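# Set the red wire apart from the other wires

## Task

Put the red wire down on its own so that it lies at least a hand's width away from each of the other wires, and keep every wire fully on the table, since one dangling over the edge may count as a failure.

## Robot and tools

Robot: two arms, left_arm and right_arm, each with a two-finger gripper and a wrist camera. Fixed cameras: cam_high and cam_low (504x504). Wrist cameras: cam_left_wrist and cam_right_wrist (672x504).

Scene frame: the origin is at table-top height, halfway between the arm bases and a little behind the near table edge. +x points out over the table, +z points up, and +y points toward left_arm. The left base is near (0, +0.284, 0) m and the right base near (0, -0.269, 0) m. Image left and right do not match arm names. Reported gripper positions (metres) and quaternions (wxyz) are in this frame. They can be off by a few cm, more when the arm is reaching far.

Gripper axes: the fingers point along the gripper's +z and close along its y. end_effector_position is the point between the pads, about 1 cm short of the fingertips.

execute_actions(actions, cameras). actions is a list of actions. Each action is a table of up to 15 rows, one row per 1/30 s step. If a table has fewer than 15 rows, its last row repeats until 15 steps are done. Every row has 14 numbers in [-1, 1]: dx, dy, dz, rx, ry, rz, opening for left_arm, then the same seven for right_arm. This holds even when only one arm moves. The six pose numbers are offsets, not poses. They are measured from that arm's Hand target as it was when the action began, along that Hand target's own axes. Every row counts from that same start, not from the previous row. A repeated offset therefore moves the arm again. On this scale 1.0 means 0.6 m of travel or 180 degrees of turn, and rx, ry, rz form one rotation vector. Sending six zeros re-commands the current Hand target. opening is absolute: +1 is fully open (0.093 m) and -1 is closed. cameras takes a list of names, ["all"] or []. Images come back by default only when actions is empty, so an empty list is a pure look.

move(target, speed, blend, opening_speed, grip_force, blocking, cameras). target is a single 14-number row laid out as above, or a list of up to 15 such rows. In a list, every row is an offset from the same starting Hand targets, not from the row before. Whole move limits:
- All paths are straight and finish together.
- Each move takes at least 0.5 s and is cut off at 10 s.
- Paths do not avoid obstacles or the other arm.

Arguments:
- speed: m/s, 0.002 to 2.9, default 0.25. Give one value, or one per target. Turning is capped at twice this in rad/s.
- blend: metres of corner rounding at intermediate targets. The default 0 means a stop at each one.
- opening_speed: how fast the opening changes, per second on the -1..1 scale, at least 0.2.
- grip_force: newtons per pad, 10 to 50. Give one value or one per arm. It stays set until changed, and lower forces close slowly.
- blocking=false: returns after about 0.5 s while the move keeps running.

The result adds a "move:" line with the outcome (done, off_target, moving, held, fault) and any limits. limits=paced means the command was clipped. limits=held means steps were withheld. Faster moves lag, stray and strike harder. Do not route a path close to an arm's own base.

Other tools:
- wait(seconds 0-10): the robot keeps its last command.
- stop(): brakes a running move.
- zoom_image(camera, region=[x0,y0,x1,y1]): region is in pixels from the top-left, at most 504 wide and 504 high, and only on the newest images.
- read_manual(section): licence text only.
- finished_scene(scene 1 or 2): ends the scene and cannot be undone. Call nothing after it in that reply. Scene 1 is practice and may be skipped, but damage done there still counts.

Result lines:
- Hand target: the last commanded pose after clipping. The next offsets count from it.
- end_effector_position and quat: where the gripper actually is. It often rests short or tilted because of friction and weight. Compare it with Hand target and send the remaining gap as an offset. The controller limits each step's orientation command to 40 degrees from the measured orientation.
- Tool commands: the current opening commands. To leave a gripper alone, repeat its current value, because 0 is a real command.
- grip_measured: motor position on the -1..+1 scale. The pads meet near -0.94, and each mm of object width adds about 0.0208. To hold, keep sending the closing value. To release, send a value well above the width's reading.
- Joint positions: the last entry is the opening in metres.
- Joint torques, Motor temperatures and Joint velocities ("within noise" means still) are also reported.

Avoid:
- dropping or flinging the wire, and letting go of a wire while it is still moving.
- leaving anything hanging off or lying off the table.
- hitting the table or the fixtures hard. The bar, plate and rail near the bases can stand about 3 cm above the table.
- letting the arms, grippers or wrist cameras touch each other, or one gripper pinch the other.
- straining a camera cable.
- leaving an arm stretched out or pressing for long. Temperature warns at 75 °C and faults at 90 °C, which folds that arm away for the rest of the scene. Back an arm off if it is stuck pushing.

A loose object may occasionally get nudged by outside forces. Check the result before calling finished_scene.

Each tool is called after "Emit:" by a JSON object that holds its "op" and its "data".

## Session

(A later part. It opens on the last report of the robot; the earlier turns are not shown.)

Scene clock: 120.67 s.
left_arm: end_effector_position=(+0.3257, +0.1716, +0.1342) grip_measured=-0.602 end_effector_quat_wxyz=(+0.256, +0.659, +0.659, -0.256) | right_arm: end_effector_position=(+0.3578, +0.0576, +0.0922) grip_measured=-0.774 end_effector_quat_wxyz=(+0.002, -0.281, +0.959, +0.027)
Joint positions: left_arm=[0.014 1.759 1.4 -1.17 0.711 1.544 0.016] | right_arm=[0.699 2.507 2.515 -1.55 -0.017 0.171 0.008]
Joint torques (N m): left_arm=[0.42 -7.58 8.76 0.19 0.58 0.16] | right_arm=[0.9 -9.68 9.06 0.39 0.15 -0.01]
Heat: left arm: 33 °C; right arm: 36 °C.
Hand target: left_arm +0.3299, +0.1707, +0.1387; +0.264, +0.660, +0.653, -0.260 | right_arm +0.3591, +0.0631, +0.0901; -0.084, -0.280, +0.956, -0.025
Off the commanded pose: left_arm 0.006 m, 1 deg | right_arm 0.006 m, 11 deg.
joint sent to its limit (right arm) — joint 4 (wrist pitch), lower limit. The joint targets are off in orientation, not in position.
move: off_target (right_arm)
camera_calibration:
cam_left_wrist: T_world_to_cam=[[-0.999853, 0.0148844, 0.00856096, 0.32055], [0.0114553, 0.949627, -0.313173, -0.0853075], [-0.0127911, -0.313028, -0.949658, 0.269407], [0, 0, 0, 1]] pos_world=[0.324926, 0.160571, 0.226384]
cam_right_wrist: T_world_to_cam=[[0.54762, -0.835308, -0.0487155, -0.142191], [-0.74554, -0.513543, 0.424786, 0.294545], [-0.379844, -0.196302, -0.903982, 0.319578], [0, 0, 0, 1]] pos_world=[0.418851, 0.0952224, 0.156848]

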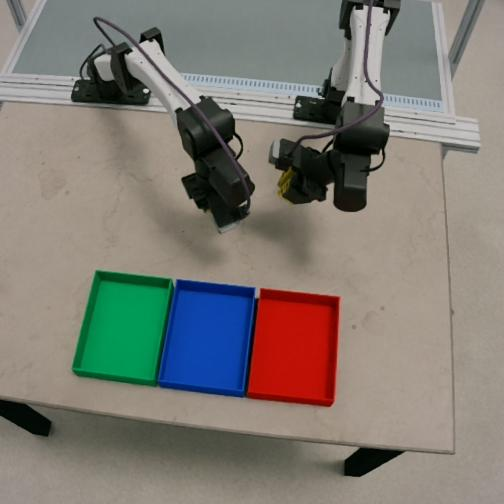

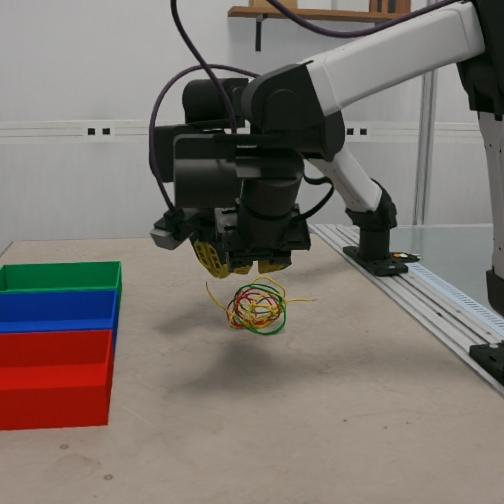

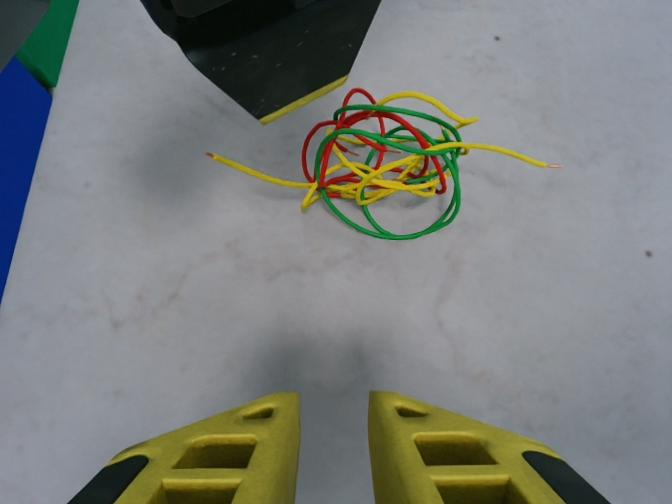

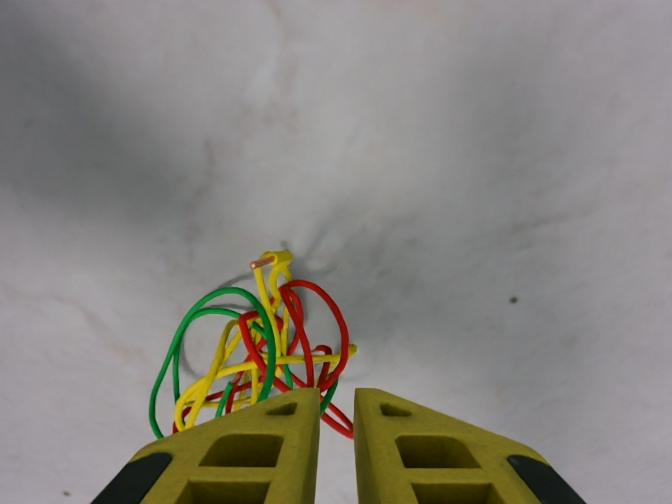

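Emit:
{"op": "zoom_image", "data": {"camera": "cam_right_wrist", "region": [140, 240, 370, 450]}}

Emit:
{"op": "zoom_image", "data": {"camera": "cam_right_wrist", "region": [255, 265, 365, 400]}}

Emit:
{"op": "zoom_image", "data": {"camera": "cam_left_wrist", "region": [290, 75, 490, 255]}}

Scaled by 2.191 from the camera's 672x504 image, which has a finer 960x720 frame.

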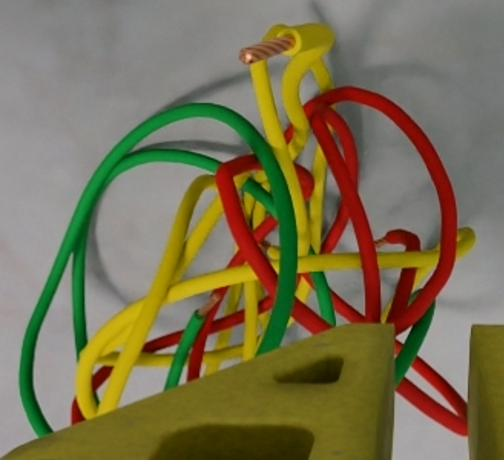

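Scaled by 3.733 from the camera's 672x504 image, which has a finer 960x720 frame.

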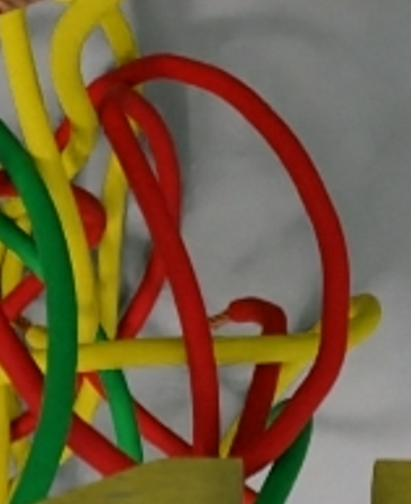

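Scaled by 2.520 from the camera's 672x504 image, which has a finer 960x720 frame.

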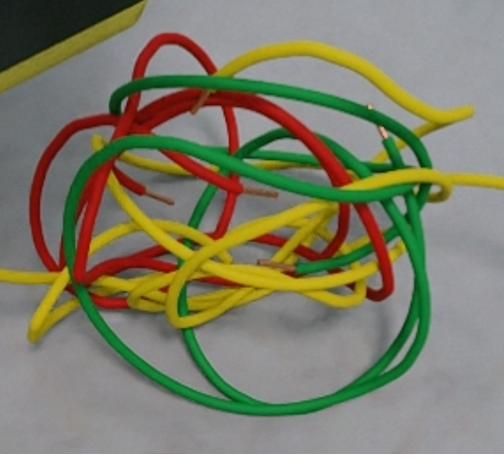

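Emit:
{"op": "move", "data": {"target": [0,0,-0.07,0,0,0,-0.6, 0,0.011,0.0468,0.0209,-0.0003,-0.1472,-0.775], "speed": 0.05, "cameras": ["cam_left_wrist","cam_right_wrist"]}}

Emit:
{"op": "zoom_image", "data": {"camera": "cam_right_wrist", "region": [230, 250, 400, 420]}}

Scene clock: 128.30 s.
left_arm: end_effector_position=(+0.3259, +0.1999, +0.1658) grip_measured=-0.602 end_effector_quat_wxyz=(+0.257, +0.660, +0.658, -0.256) | right_arm: end_effector_position=(+0.3517, +0.0608, +0.0663) grip_measured=-0.774 end_effector_quat_wxyz=(-0.012, -0.484, +0.875, -0.011)
Joint positions: left_arm=[0.099 1.772 1.545 -1.373 0.712 1.658 0.016] | right_arm=[0.732 2.564 2.515 -1.55 0.044 -0.235 0.008]
Joint torques (N m): left_arm=[0.5 -7.27 8.65 0.04 0.56 0.15] | right_arm=[0.94 -9.95 8.47 0.25 0.14 -0.29]
Motor temperatures (°C): left_arm=[20 32 32 20 22 20 22] | right_arm=[17 32 37 21 18 20 21]
Heat: left arm: 32 °C; right arm: 37 °C.
Hand target: left_arm +0.3298, +0.1996, +0.1691; +0.264, +0.660, +0.653, -0.260 | right_arm +0.3514, +0.0660, +0.0625; -0.078, -0.494, +0.865, -0.036
Off the commanded pose: left_arm 0.005 m, 1 deg | right_arm 0.006 m, 8 deg.
joint sent to its limit (right arm) — joint 4 (wrist pitch), lower limit. The joint targets are off in orientation, not in position.
move: off_target (right_arm)
camera_calibration:
cam_left_wrist: T_world_to_cam=[[-0.999848, 0.0164958, 0.00571905, 0.320092], [0.0138691, 0.949407, -0.31374, -0.102882], [-0.0106051, -0.313613, -0.949492, 0.307626], [0, 0, 0, 1]] pos_world=[0.324732, 0.188872, 0.25798]
cam_right_wrist: T_world_to_cam=[[0.852459, -0.522724, 0.00852582, -0.267518], [-0.464742, -0.750231, 0.470285, 0.21531], [-0.239433, -0.404861, -0.882473, 0.256443], [0, 0, 0, 1]] pos_world=[0.389512, 0.125518, 0.127328]
Images, in order (width x height): cam_left_wrist 672x504, cam_right_wrist 672x504.

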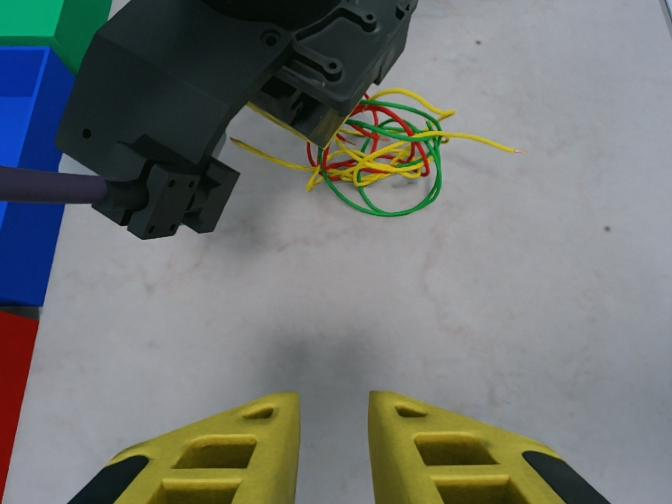

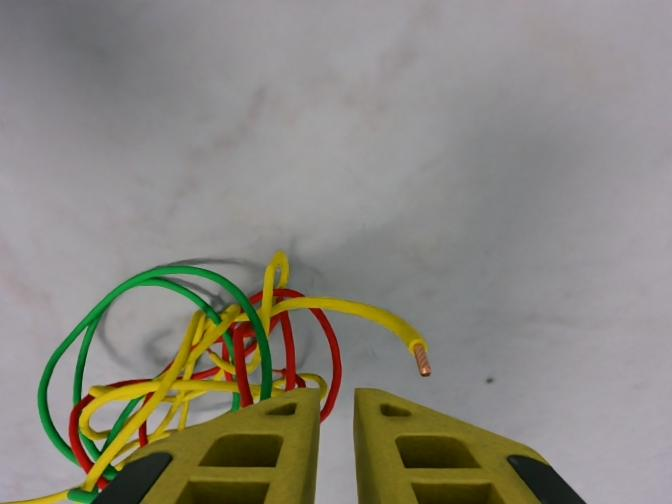

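Scaled by 2.965 from the camera's 672x504 image, which has a finer 960x720 frame.

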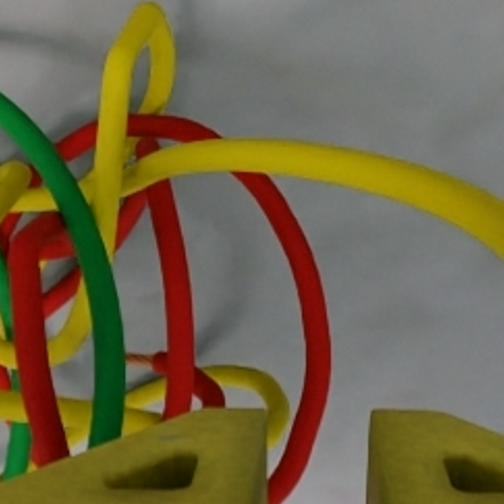

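Emit:
{"op": "move", "data": {"target": [0,0,0,0,0,0,-0.6, 0.0172,0.0027,0.0053,-0.0094,-0.0545,0.1632,-0.775], "speed": 0.05, "cameras": ["cam_left_wrist","cam_right_wrist"]}}

Emit:
{"op": "zoom_image", "data": {"camera": "cam_right_wrist", "region": [230, 240, 400, 410]}}

Scene clock: 135.30 s.
left_arm: end_effector_position=(+0.3259, +0.1999, +0.1658) grip_measured=-0.602 end_effector_quat_wxyz=(+0.257, +0.660, +0.658, -0.256) | right_arm: end_effector_position=(+0.3436, +0.0540, +0.0375) grip_measured=-0.774 end_effector_quat_wxyz=(-0.021, -0.267, +0.963, -0.020)
Joint positions: left_arm=[0.099 1.772 1.545 -1.373 0.712 1.659 0.016] | right_arm=[0.732 2.507 2.292 -1.411 0.045 0.234 0.008]
Joint torques (N m): left_arm=[0.5 -7.28 8.65 0.03 0.57 0.16] | right_arm=[-0.02 -16.02 5.05 0.35 -0.15 0.01]
Heat: left arm: 33 °C; right arm: 36 °C.
Hand target: left_arm +0.3299, +0.1996, +0.1691; +0.264, +0.660, +0.653, -0.259 | right_arm +0.3446, +0.0576, +0.0611; +0.000, -0.259, +0.966, +0.000
Off the commanded pose: left_arm 0.005 m, 1 deg | right_arm 0.024 m, 3 deg.
move: off_target (right_arm)
camera_calibration:
cam_left_wrist: T_world_to_cam=[[-0.999844, 0.0168148, 0.00540567, 0.320112], [0.0142702, 0.949401, -0.313741, -0.103011], [-0.0104076, -0.313615, -0.949493, 0.307563], [0, 0, 0, 1]] pos_world=[0.324733, 0.188873, 0.257979]
cam_right_wrist: T_world_to_cam=[[0.525193, -0.850514, 0.028254, -0.134422], [-0.750101, -0.446997, 0.487383, 0.300977], [-0.401897, -0.277164, -0.872731, 0.274853], [0, 0, 0, 1]] pos_world=[0.406823, 0.0963873, 0.096979]
Images, in order (width x height): cam_left_wrist 672x504, cam_right_wrist 672x504.

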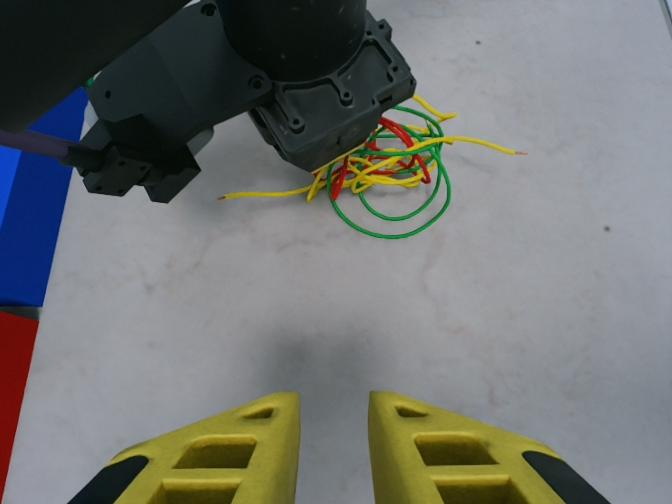

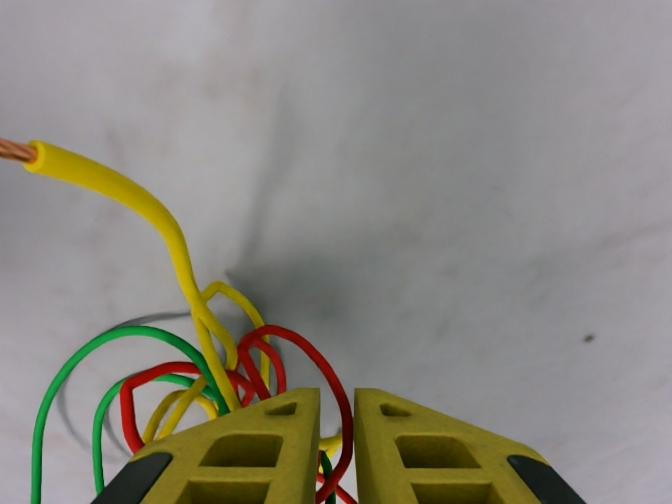

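Scaled by 2.965 from the camera's 672x504 image, which has a finer 960x720 frame.

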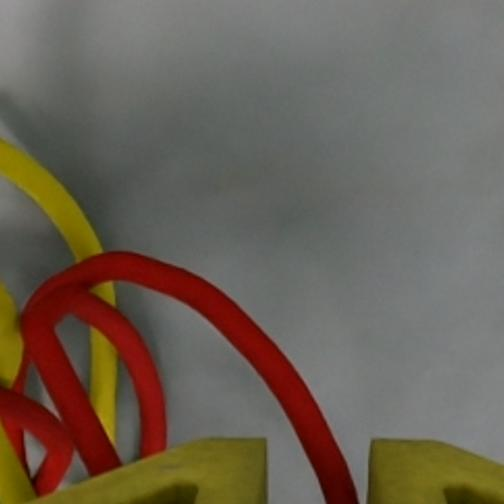

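Emit:
{"op": "zoom_image", "data": {"camera": "cam_right_wrist", "region": [295, 370, 385, 504]}}

Emit:
{"op": "zoom_image", "data": {"camera": "cam_left_wrist", "region": [290, 90, 470, 250]}}

Emit:
{"op": "execute_actions", "data": {"actions": [], "cameras": ["cam_low","cam_high"]}}

Emit:
{"op": "zoom_image", "data": {"camera": "cam_low", "region": [190, 230, 330, 350]}}

Scaled by 3.761 from the camera's 672x504 image, which has a finer 960x720 frame.

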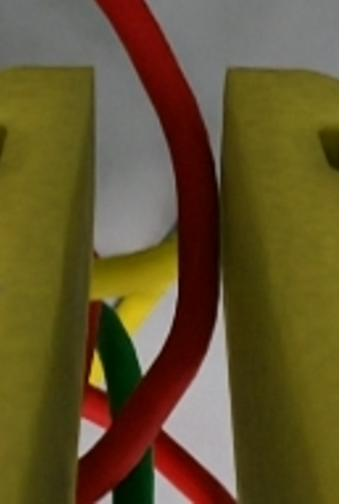

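Scaled by 2.800 from the camera's 672x504 image, which has a finer 960x720 frame.

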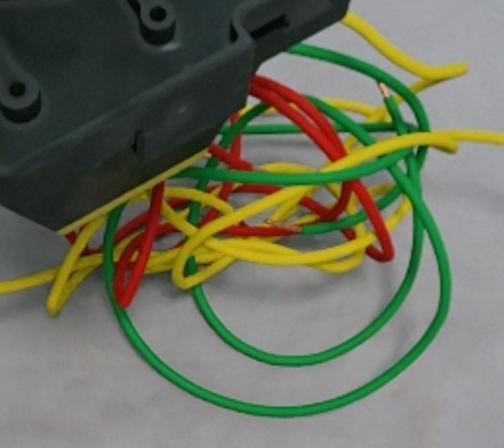

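Scene clock: 135.47 s.
left_arm: end_effector_position=(+0.3259, +0.1999, +0.1658) grip_measured=-0.602 end_effector_quat_wxyz=(+0.257, +0.660, +0.658, -0.256) | right_arm: end_effector_position=(+0.3436, +0.0540, +0.0375) grip_measured=-0.774 end_effector_quat_wxyz=(-0.021, -0.267, +0.963, -0.020)
Joint positions: left_arm=[0.099 1.772 1.545 -1.373 0.712 1.659 0.016] | right_arm=[0.732 2.507 2.292 -1.411 0.045 0.235 0.008]
Joint velocities: within noise
Joint torques (N m): left_arm=[0.49 -7.28 8.65 0.03 0.57 0.16] | right_arm=[-0.03 -16.05 5.07 0.35 -0.15 -0.02]
Motor temperatures (°C): left_arm=[20 32 33 19 22 20 22] | right_arm=[17 35 36 20 18 20 21]
Heat: left arm: 33 °C; right arm: 36 °C.
Hand target: left_arm +0.3299, +0.1996, +0.1691; +0.264, +0.660, +0.653, -0.259 | right_arm +0.3446, +0.0576, +0.0611; +0.000, -0.259, +0.966, +0.000
Tool commands: left_gripper/opening=-0.6 right_gripper/opening=-0.775
Off the commanded pose: left_arm 0.005 m, 1 deg | right_arm 0.024 m, 3 deg.
Images, in order (width x height): cam_high 504x504, cam_low 504x504.

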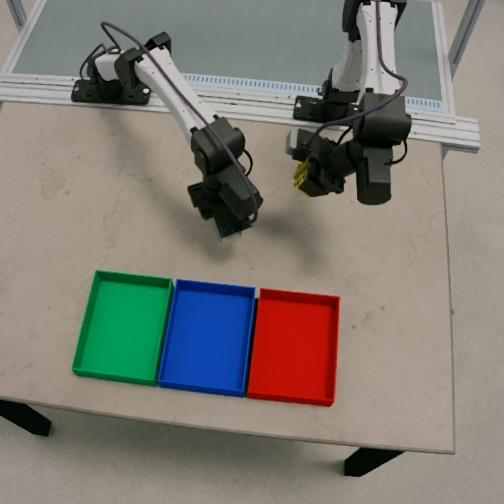

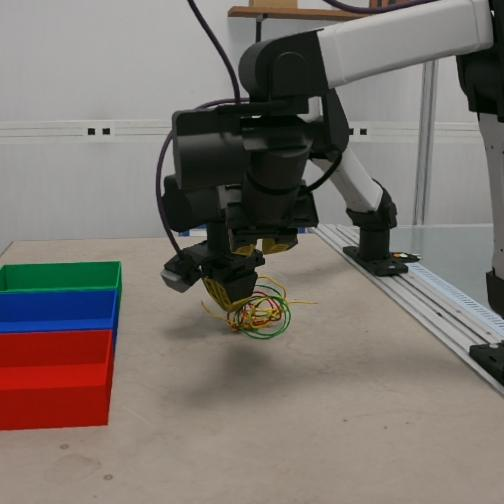

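Scaled by 3.600 from the camera's 504x504 image, which has a finer 720x720 frame.

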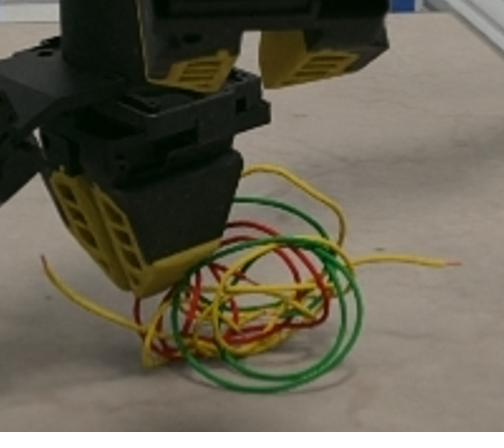

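Emit:
{"op": "move", "data": {"target": [0,0,0,0,0,0,-0.6, 0,0,0.03,0,0,0,-0.775], "speed": 0.03, "cameras": ["cam_right_wrist"]}}

Emit:
{"op": "zoom_image", "data": {"camera": "cam_right_wrist", "region": [245, 324, 425, 504]}}

Scene clock: 137.40 s.
left_arm: end_effector_position=(+0.3259, +0.1999, +0.1658) grip_measured=-0.602 end_effector_quat_wxyz=(+0.257, +0.660, +0.658, -0.256) | right_arm: end_effector_position=(+0.3424, +0.0517, +0.0243) grip_measured=-0.774 end_effector_quat_wxyz=(-0.022, -0.266, +0.964, -0.020)
Joint positions: left_arm=[0.099 1.772 1.545 -1.373 0.712 1.659 0.016] | right_arm=[0.729 2.495 2.217 -1.35 0.045 0.235 0.008]
Joint torques (N m): left_arm=[0.5 -7.27 8.65 0.03 0.57 0.16] | right_arm=[0.13 -15.35 4.93 0.48 -0.15 -0.02]
Heat: left arm: 33 °C; right arm: 37 °C.
Hand target: left_arm +0.3299, +0.1996, +0.1691; +0.264, +0.660, +0.653, -0.259 | right_arm +0.3446, +0.0577, +0.0431; +0.000, -0.259, +0.966, +0.000
Off the commanded pose: left_arm 0.005 m, 1 deg | right_arm 0.020 m, 4 deg.
move: off_target (right_arm)
camera_calibration:
cam_right_wrist: T_world_to_cam=[[0.522603, -0.852093, 0.0286952, -0.134487], [-0.750772, -0.443991, 0.489094, 0.305495], [-0.404013, -0.277146, -0.871759, 0.262838], [0, 0, 0, 1]] pos_world=[0.405831, 0.0938855, 0.0835748]
Images, in order (width x height): cam_right_wrist 672x504.

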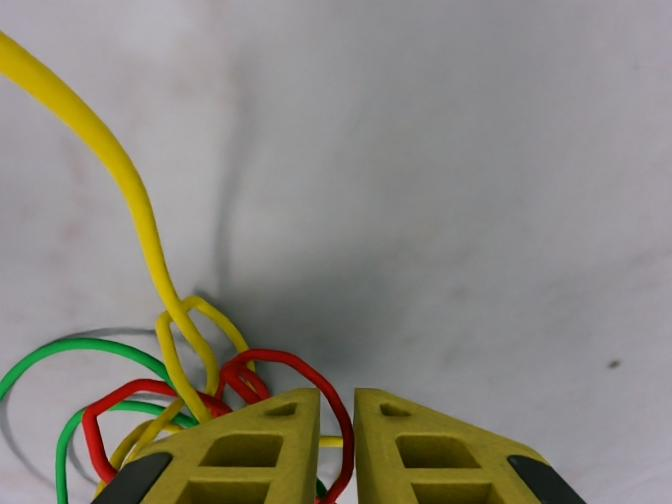

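Scaled by 2.800 from the camera's 672x504 image, which has a finer 960x720 frame.

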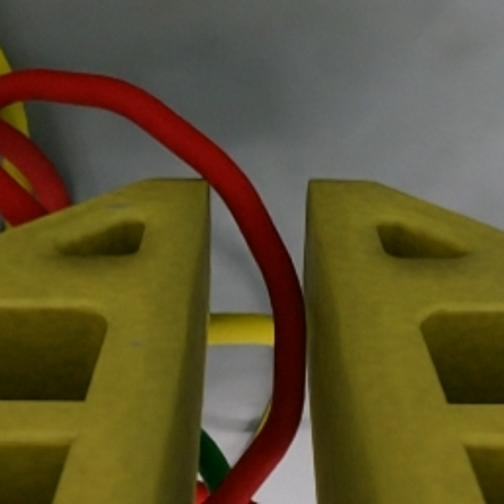

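Emit:
{"op": "move", "data": {"target": [0,0,0,0,0,0,-0.6, 0,0,0,0,0,0,-1], "opening_speed": 0.2, "grip_force": [50,25], "cameras": ["cam_right_wrist"]}}

Emit:
{"op": "zoom_image", "data": {"camera": "cam_right_wrist", "region": [215, 324, 395, 504]}}

Scene clock: 139.30 s.
left_arm: end_effector_position=(+0.3259, +0.1999, +0.1658) grip_measured=-0.602 end_effector_quat_wxyz=(+0.257, +0.660, +0.658, -0.256) | right_arm: end_effector_position=(+0.3428, +0.0521, +0.0243) grip_measured=-0.958 end_effector_quat_wxyz=(-0.021, -0.266, +0.964, -0.020)
Joint positions: left_arm=[0.099 1.772 1.545 -1.373 0.712 1.659 0.016] | right_arm=[0.729 2.495 2.217 -1.348 0.045 0.235 0]
Joint torques (N m): left_arm=[0.5 -7.27 8.65 0.03 0.57 0.17] | right_arm=[0.09 -15.34 4.88 0.48 -0.15 -0.02]
Heat: left arm: 33 °C; right arm: 39 °C.
Hand target: left_arm +0.3299, +0.1996, +0.1691; +0.264, +0.660, +0.653, -0.259 | right_arm +0.3446, +0.0577, +0.0432; +0.000, -0.259, +0.966, +0.000
Off the commanded pose: left_arm 0.005 m, 1 deg | right_arm 0.020 m, 3 deg.
grip_force (N): 50, 25
move: off_target (right_arm)
camera_calibration:
cam_right_wrist: T_world_to_cam=[[0.522563, -0.852135, 0.0281641, -0.134331], [-0.751554, -0.444781, 0.487172, 0.306302], [-0.40261, -0.275745, -0.872852, 0.262609], [0, 0, 0, 1]] pos_world=[0.406128, 0.0941825, 0.0837795]
Images, in order (width x height): cam_right_wrist 672x504.

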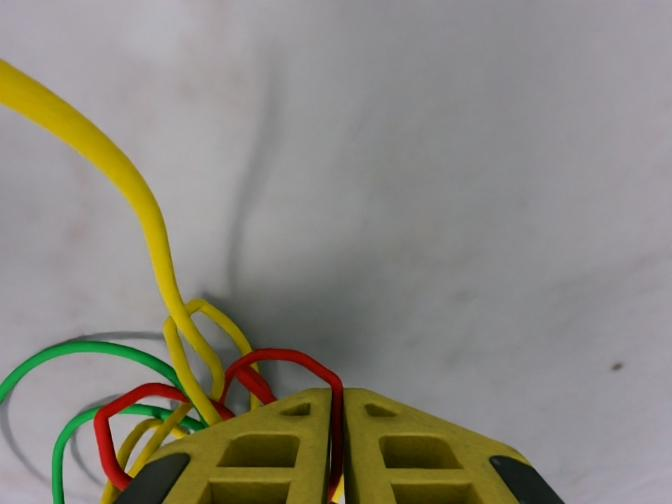

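Scaled by 2.800 from the camera's 672x504 image, which has a finer 960x720 frame.

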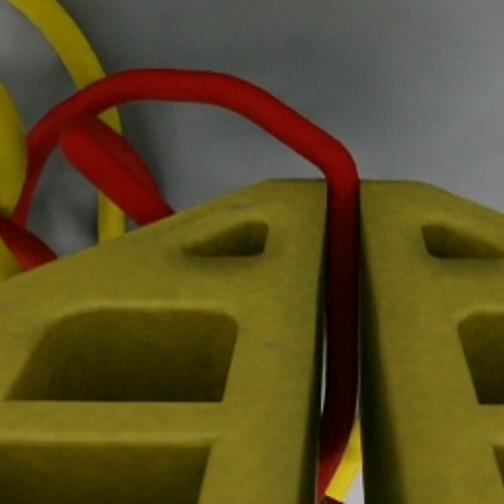

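Emit:
{"op": "move", "data": {"target": [0,0,0,0,0,0,-0.6, -0.0483,-0.0663,0,0,0,0,-1], "speed": 0.03, "cameras": ["cam_right_wrist","cam_left_wrist"]}}

Emit:
{"op": "zoom_image", "data": {"camera": "cam_right_wrist", "region": [0, 250, 380, 504]}}

Emit:
{"op": "zoom_image", "data": {"camera": "cam_left_wrist", "region": [280, 80, 480, 250]}}

Scene clock: 141.83 s.
left_arm: end_effector_position=(+0.3259, +0.1999, +0.1658) grip_measured=-0.602 end_effector_quat_wxyz=(+0.257, +0.660, +0.658, -0.256) | right_arm: end_effector_position=(+0.3878, +0.0334, +0.0457) grip_measured=-0.965 end_effector_quat_wxyz=(+0.002, -0.252, +0.968, -0.006)
Joint positions: left_arm=[0.099 1.772 1.545 -1.373 0.712 1.659 0.016] | right_arm=[0.639 2.555 2.421 -1.434 0.043 0.171 0]
Joint torques (N m): left_arm=[0.49 -7.28 8.64 0.03 0.57 0.16] | right_arm=[-0.03 -10 9.21 0.32 -0.13 -0.3]
Motor temperatures (°C): left_arm=[20 31 33 19 22 20 22] | right_arm=[17 40 36 20 18 20 21]
Heat: left arm: 33 °C; right arm: 40 °C.
Hand target: left_arm +0.3299, +0.1996, +0.1691; +0.264, +0.660, +0.653, -0.259 | right_arm +0.3896, +0.0377, +0.0432; +0.000, -0.259, +0.966, +0.000
Off the commanded pose: left_arm 0.005 m, 1 deg | right_arm 0.005 m, 1 deg.
grip_force (N): 50, 25
move: done
camera_calibration:
cam_left_wrist: T_world_to_cam=[[-0.999844, 0.0168148, 0.00540567, 0.320112], [0.0142702, 0.949401, -0.313741, -0.103011], [-0.0104076, -0.313615, -0.949493, 0.307563], [0, 0, 0, 1]] pos_world=[0.324733, 0.188873, 0.257979]
cam_right_wrist: T_world_to_cam=[[0.497211, -0.867507, 0.0145987, -0.163286], [-0.781879, -0.440712, 0.440951, 0.335157], [-0.376095, -0.23066, -0.897412, 0.283585], [0, 0, 0, 1]] pos_world=[0.449895, 0.071468, 0.109088]
Images, in order (width x height): cam_left_wrist 672x504, cam_right_wrist 672x504.

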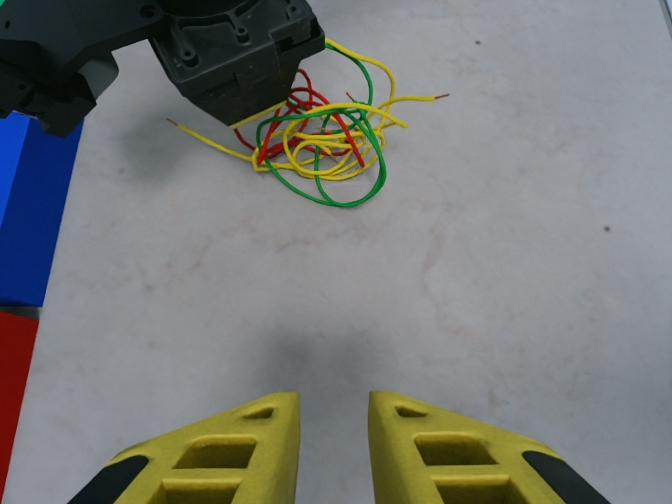

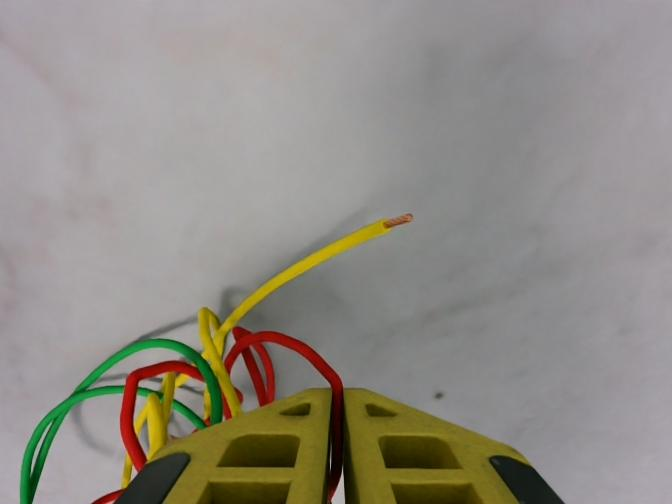

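Scaled by 1.326 from the camera's 672x504 image, which has a finer 960x720 frame.

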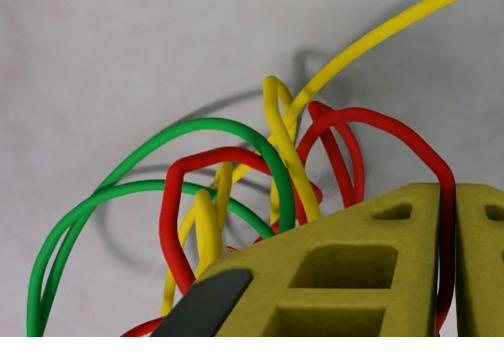

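Scaled by 2.520 from the camera's 672x504 image, which has a finer 960x720 frame.

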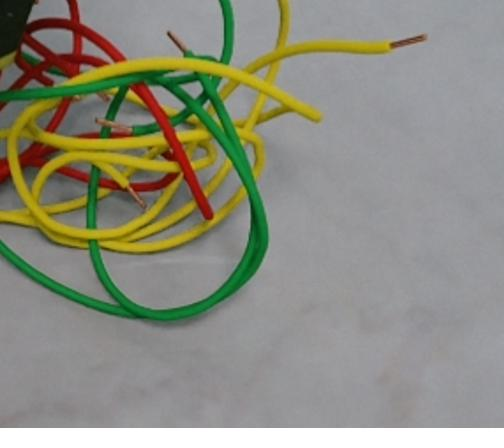

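Emit:
{"op": "zoom_image", "data": {"camera": "cam_left_wrist", "region": [220, 40, 420, 220]}}

Emit:
{"op": "zoom_image", "data": {"camera": "cam_left_wrist", "region": [225, 60, 335, 180]}}

Scaled by 2.520 from the camera's 672x504 image, which has a finer 960x720 frame.

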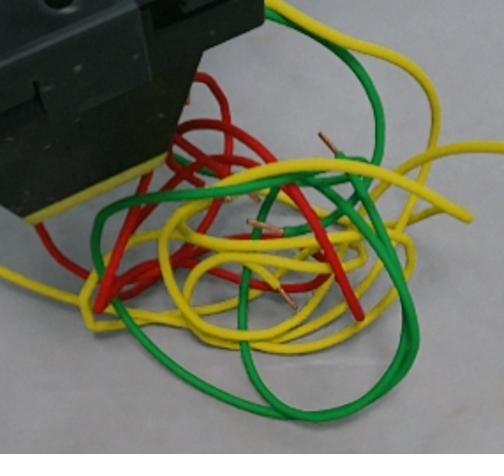

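Scaled by 4.200 from the camera's 672x504 image, which has a finer 960x720 frame.

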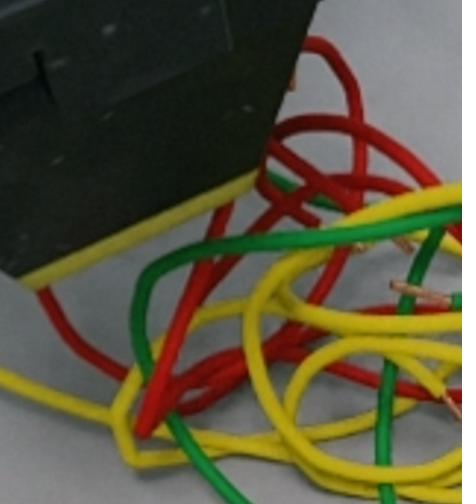

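Emit:
{"op": "move", "data": {"target": [0,0,0,0,0,0,-0.6, -0.0283,-0.058,0,0,0,0,-1], "speed": 0.03, "cameras": ["cam_right_wrist","cam_left_wrist"]}}

Emit:
{"op": "zoom_image", "data": {"camera": "cam_left_wrist", "region": [200, 30, 400, 210]}}

Emit:
{"op": "zoom_image", "data": {"camera": "cam_right_wrist", "region": [0, 250, 380, 504]}}

Scene clock: 144.60 s.
left_arm: end_effector_position=(+0.3259, +0.1999, +0.1658) grip_measured=-0.602 end_effector_quat_wxyz=(+0.257, +0.660, +0.658, -0.256) | right_arm: end_effector_position=(+0.4206, +0.0124, +0.0462) grip_measured=-0.965 end_effector_quat_wxyz=(+0.006, -0.252, +0.968, -0.005)
Joint positions: left_arm=[0.099 1.772 1.545 -1.373 0.712 1.659 0.016] | right_arm=[0.566 2.683 2.673 -1.547 0.043 0.098 0]
Joint torques (N m): left_arm=[0.5 -7.28 8.66 0.03 0.56 0.16] | right_arm=[-0.03 -10.47 9.06 0.32 -0.13 -0.29]
Heat: left arm: 33 °C; right arm: 39 °C.
Hand target: left_arm +0.3299, +0.1996, +0.1691; +0.264, +0.660, +0.653, -0.259 | right_arm +0.4217, +0.0160, +0.0432; +0.000, -0.259, +0.966, +0.000
Off the commanded pose: left_arm 0.005 m, 1 deg | right_arm 0.005 m, 1 deg.
joint sent to its limit (right arm) — joint 4 (wrist pitch), lower limit. The joint targets still meet the commanded pose.
grip_force (N): 50, 25
move: done
camera_calibration:
cam_left_wrist: T_world_to_cam=[[-0.999844, 0.0168148, 0.00540567, 0.320112], [0.0142702, 0.949401, -0.313741, -0.103011], [-0.0104076, -0.313615, -0.949493, 0.307563], [0, 0, 0, 1]] pos_world=[0.324733, 0.188873, 0.257979]
cam_right_wrist: T_world_to_cam=[[0.496542, -0.867896, 0.0142499, -0.197648], [-0.784953, -0.441959, 0.434191, 0.352923], [-0.370535, -0.226779, -0.900708, 0.289352], [0, 0, 0, 1]] pos_world=[0.482383, 0.050059, 0.110202]
Images, in order (width x height): cam_left_wrist 672x504, cam_right_wrist 672x504.

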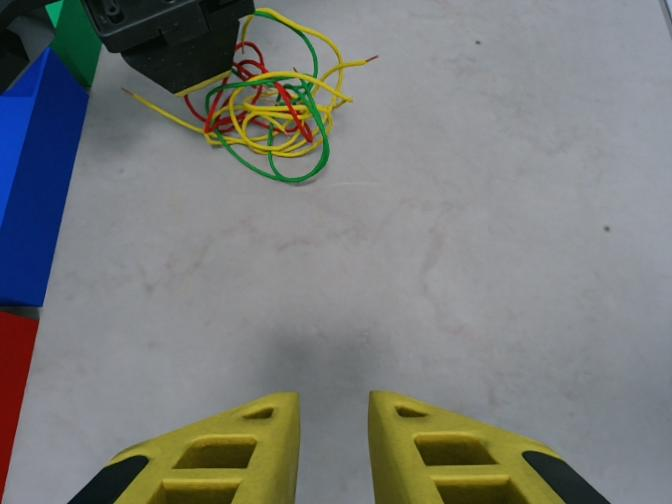

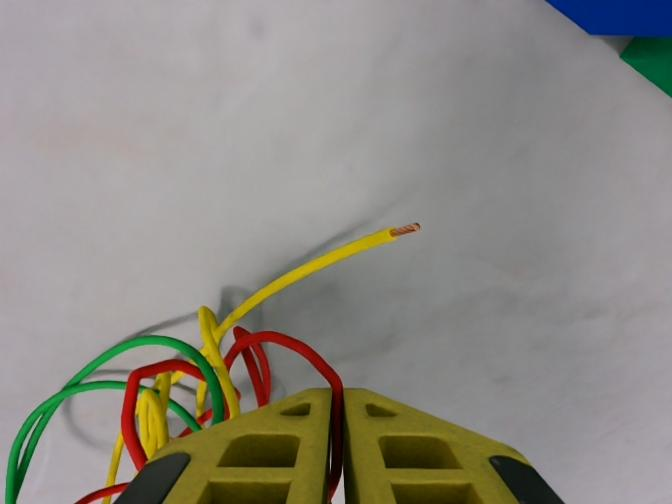

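Scaled by 2.520 from the camera's 672x504 image, which has a finer 960x720 frame.

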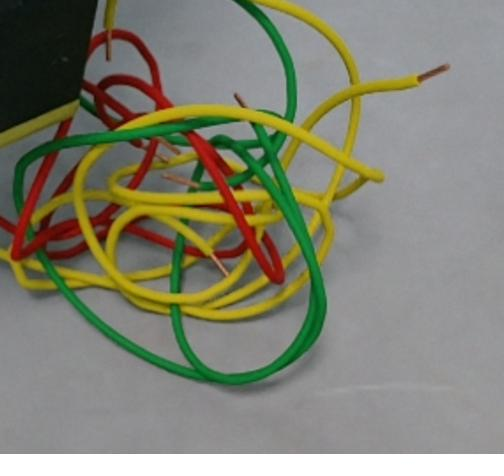

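Scaled by 1.326 from the camera's 672x504 image, which has a finer 960x720 frame.

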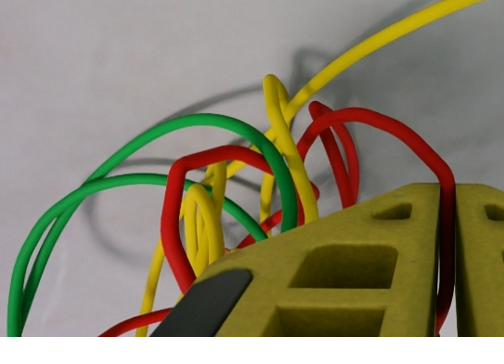

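Emit:
{"op": "execute_actions", "data": {"actions": [], "cameras": ["cam_low","cam_high"]}}

Emit:
{"op": "zoom_image", "data": {"camera": "cam_low", "region": [150, 220, 310, 350]}}

Emit:
{"op": "zoom_image", "data": {"camera": "cam_high", "region": [200, 130, 350, 260]}}

Scene clock: 144.97 s.
left_arm: end_effector_position=(+0.3259, +0.1999, +0.1658) grip_measured=-0.602 end_effector_quat_wxyz=(+0.257, +0.660, +0.658, -0.256) | right_arm: end_effector_position=(+0.4205, +0.0123, +0.0462) grip_measured=-0.965 end_effector_quat_wxyz=(+0.006, -0.252, +0.968, -0.005)
Joint positions: left_arm=[0.099 1.772 1.545 -1.373 0.712 1.659 0.016] | right_arm=[0.566 2.683 2.673 -1.548 0.043 0.098 0]
Joint velocities: within noise
Joint torques (N m): left_arm=[0.51 -7.28 8.66 0.03 0.57 0.16] | right_arm=[-0.02 -10.44 9.07 0.32 -0.14 -0.29]
Motor temperatures (°C): left_arm=[20 31 33 19 23 20 22] | right_arm=[17 39 36 20 18 20 21]
Heat: left arm: 33 °C; right arm: 39 °C.
Hand target: left_arm +0.3299, +0.1996, +0.1691; +0.264, +0.660, +0.653, -0.259 | right_arm +0.4217, +0.0160, +0.0432; +0.000, -0.259, +0.966, +0.000
Tool commands: left_gripper/opening=-0.6 right_gripper/opening=-1.0
Off the commanded pose: left_arm 0.005 m, 1 deg | right_arm 0.005 m, 1 deg.
grip_force (N): 50, 25
Images, in order (width x height): cam_high 504x504, cam_low 504x504.

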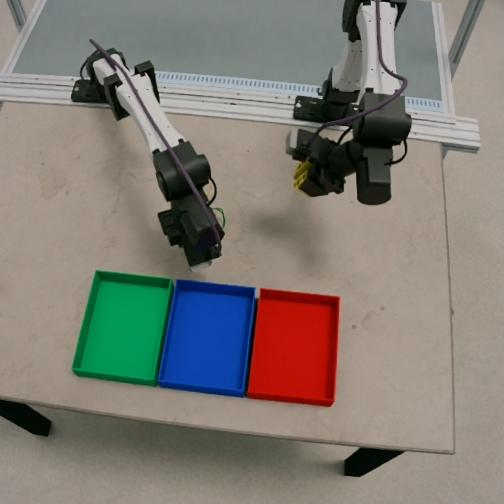

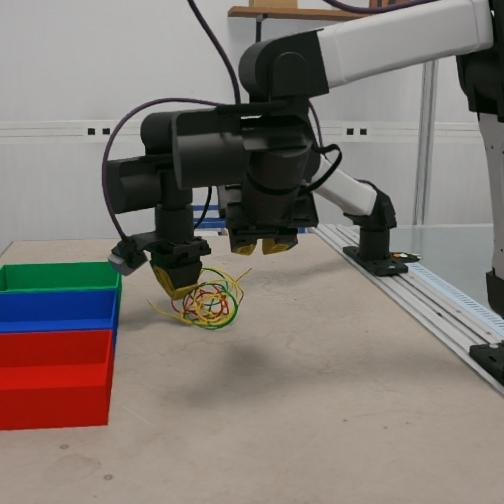

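Scaled by 3.150 from the camera's 504x504 image, which has a finer 720x720 frame.

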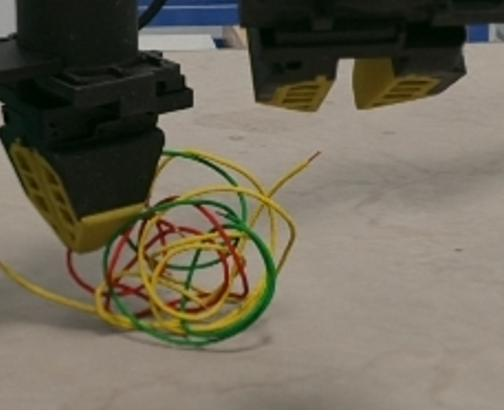

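Scaled by 3.360 from the camera's 504x504 image, which has a finer 720x720 frame.

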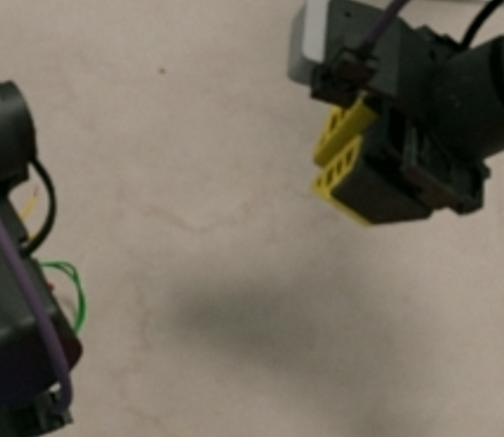

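Emit:
{"op": "execute_actions", "data": {"actions": [], "cameras": ["cam_left_wrist"]}}

Emit:
{"op": "zoom_image", "data": {"camera": "cam_left_wrist", "region": [200, 30, 290, 120]}}

Emit:
{"op": "zoom_image", "data": {"camera": "cam_left_wrist", "region": [190, 70, 340, 190]}}

Scene clock: 146.73 s.
left_arm: end_effector_position=(+0.3259, +0.1999, +0.1658) grip_measured=-0.602 end_effector_quat_wxyz=(+0.257, +0.660, +0.658, -0.256) | right_arm: end_effector_position=(+0.4205, +0.0123, +0.0462) grip_measured=-0.965 end_effector_quat_wxyz=(+0.006, -0.252, +0.968, -0.005)
Joint positions: left_arm=[0.099 1.772 1.545 -1.373 0.712 1.659 0.016] | right_arm=[0.566 2.683 2.673 -1.548 0.043 0.098 0]
Joint velocities: within noise
Joint torques (N m): left_arm=[0.49 -7.27 8.66 0.03 0.57 0.16] | right_arm=[-0.01 -10.43 9.09 0.33 -0.14 -0.28]
Motor temperatures (°C): left_arm=[20 31 33 19 23 20 22] | right_arm=[17 39 36 20 18 20 21]
Heat: left arm: 33 °C; right arm: 39 °C.
Hand target: left_arm +0.3299, +0.1996, +0.1691; +0.264, +0.660, +0.653, -0.259 | right_arm +0.4217, +0.0160, +0.0432; +0.000, -0.259, +0.966, +0.000
Tool commands: left_gripper/opening=-0.6 right_gripper/opening=-1.0
Off the commanded pose: left_arm 0.005 m, 1 deg | right_arm 0.005 m, 1 deg.
grip_force (N): 50, 25
camera_calibration:
cam_left_wrist: T_world_to_cam=[[-0.999844, 0.0168148, 0.00540567, 0.320112], [0.0142702, 0.949401, -0.313741, -0.103011], [-0.0104076, -0.313615, -0.949493, 0.307563], [0, 0, 0, 1]] pos_world=[0.324733, 0.188873, 0.257979]
Images, in order (width x height): cam_left_wrist 672x504.

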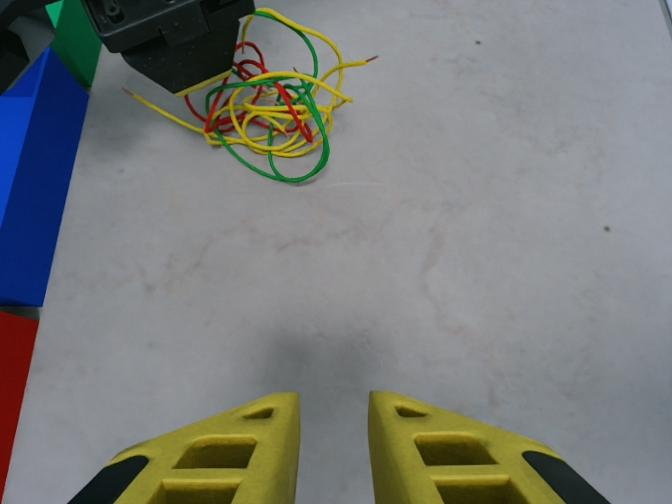

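Scaled by 5.600 from the camera's 672x504 image, which has a finer 960x720 frame.

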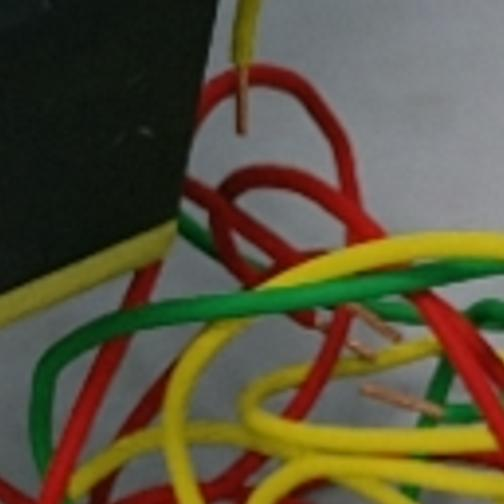

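Scaled by 3.360 from the camera's 672x504 image, which has a finer 960x720 frame.

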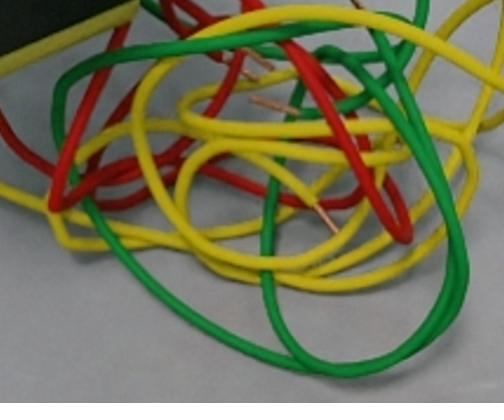

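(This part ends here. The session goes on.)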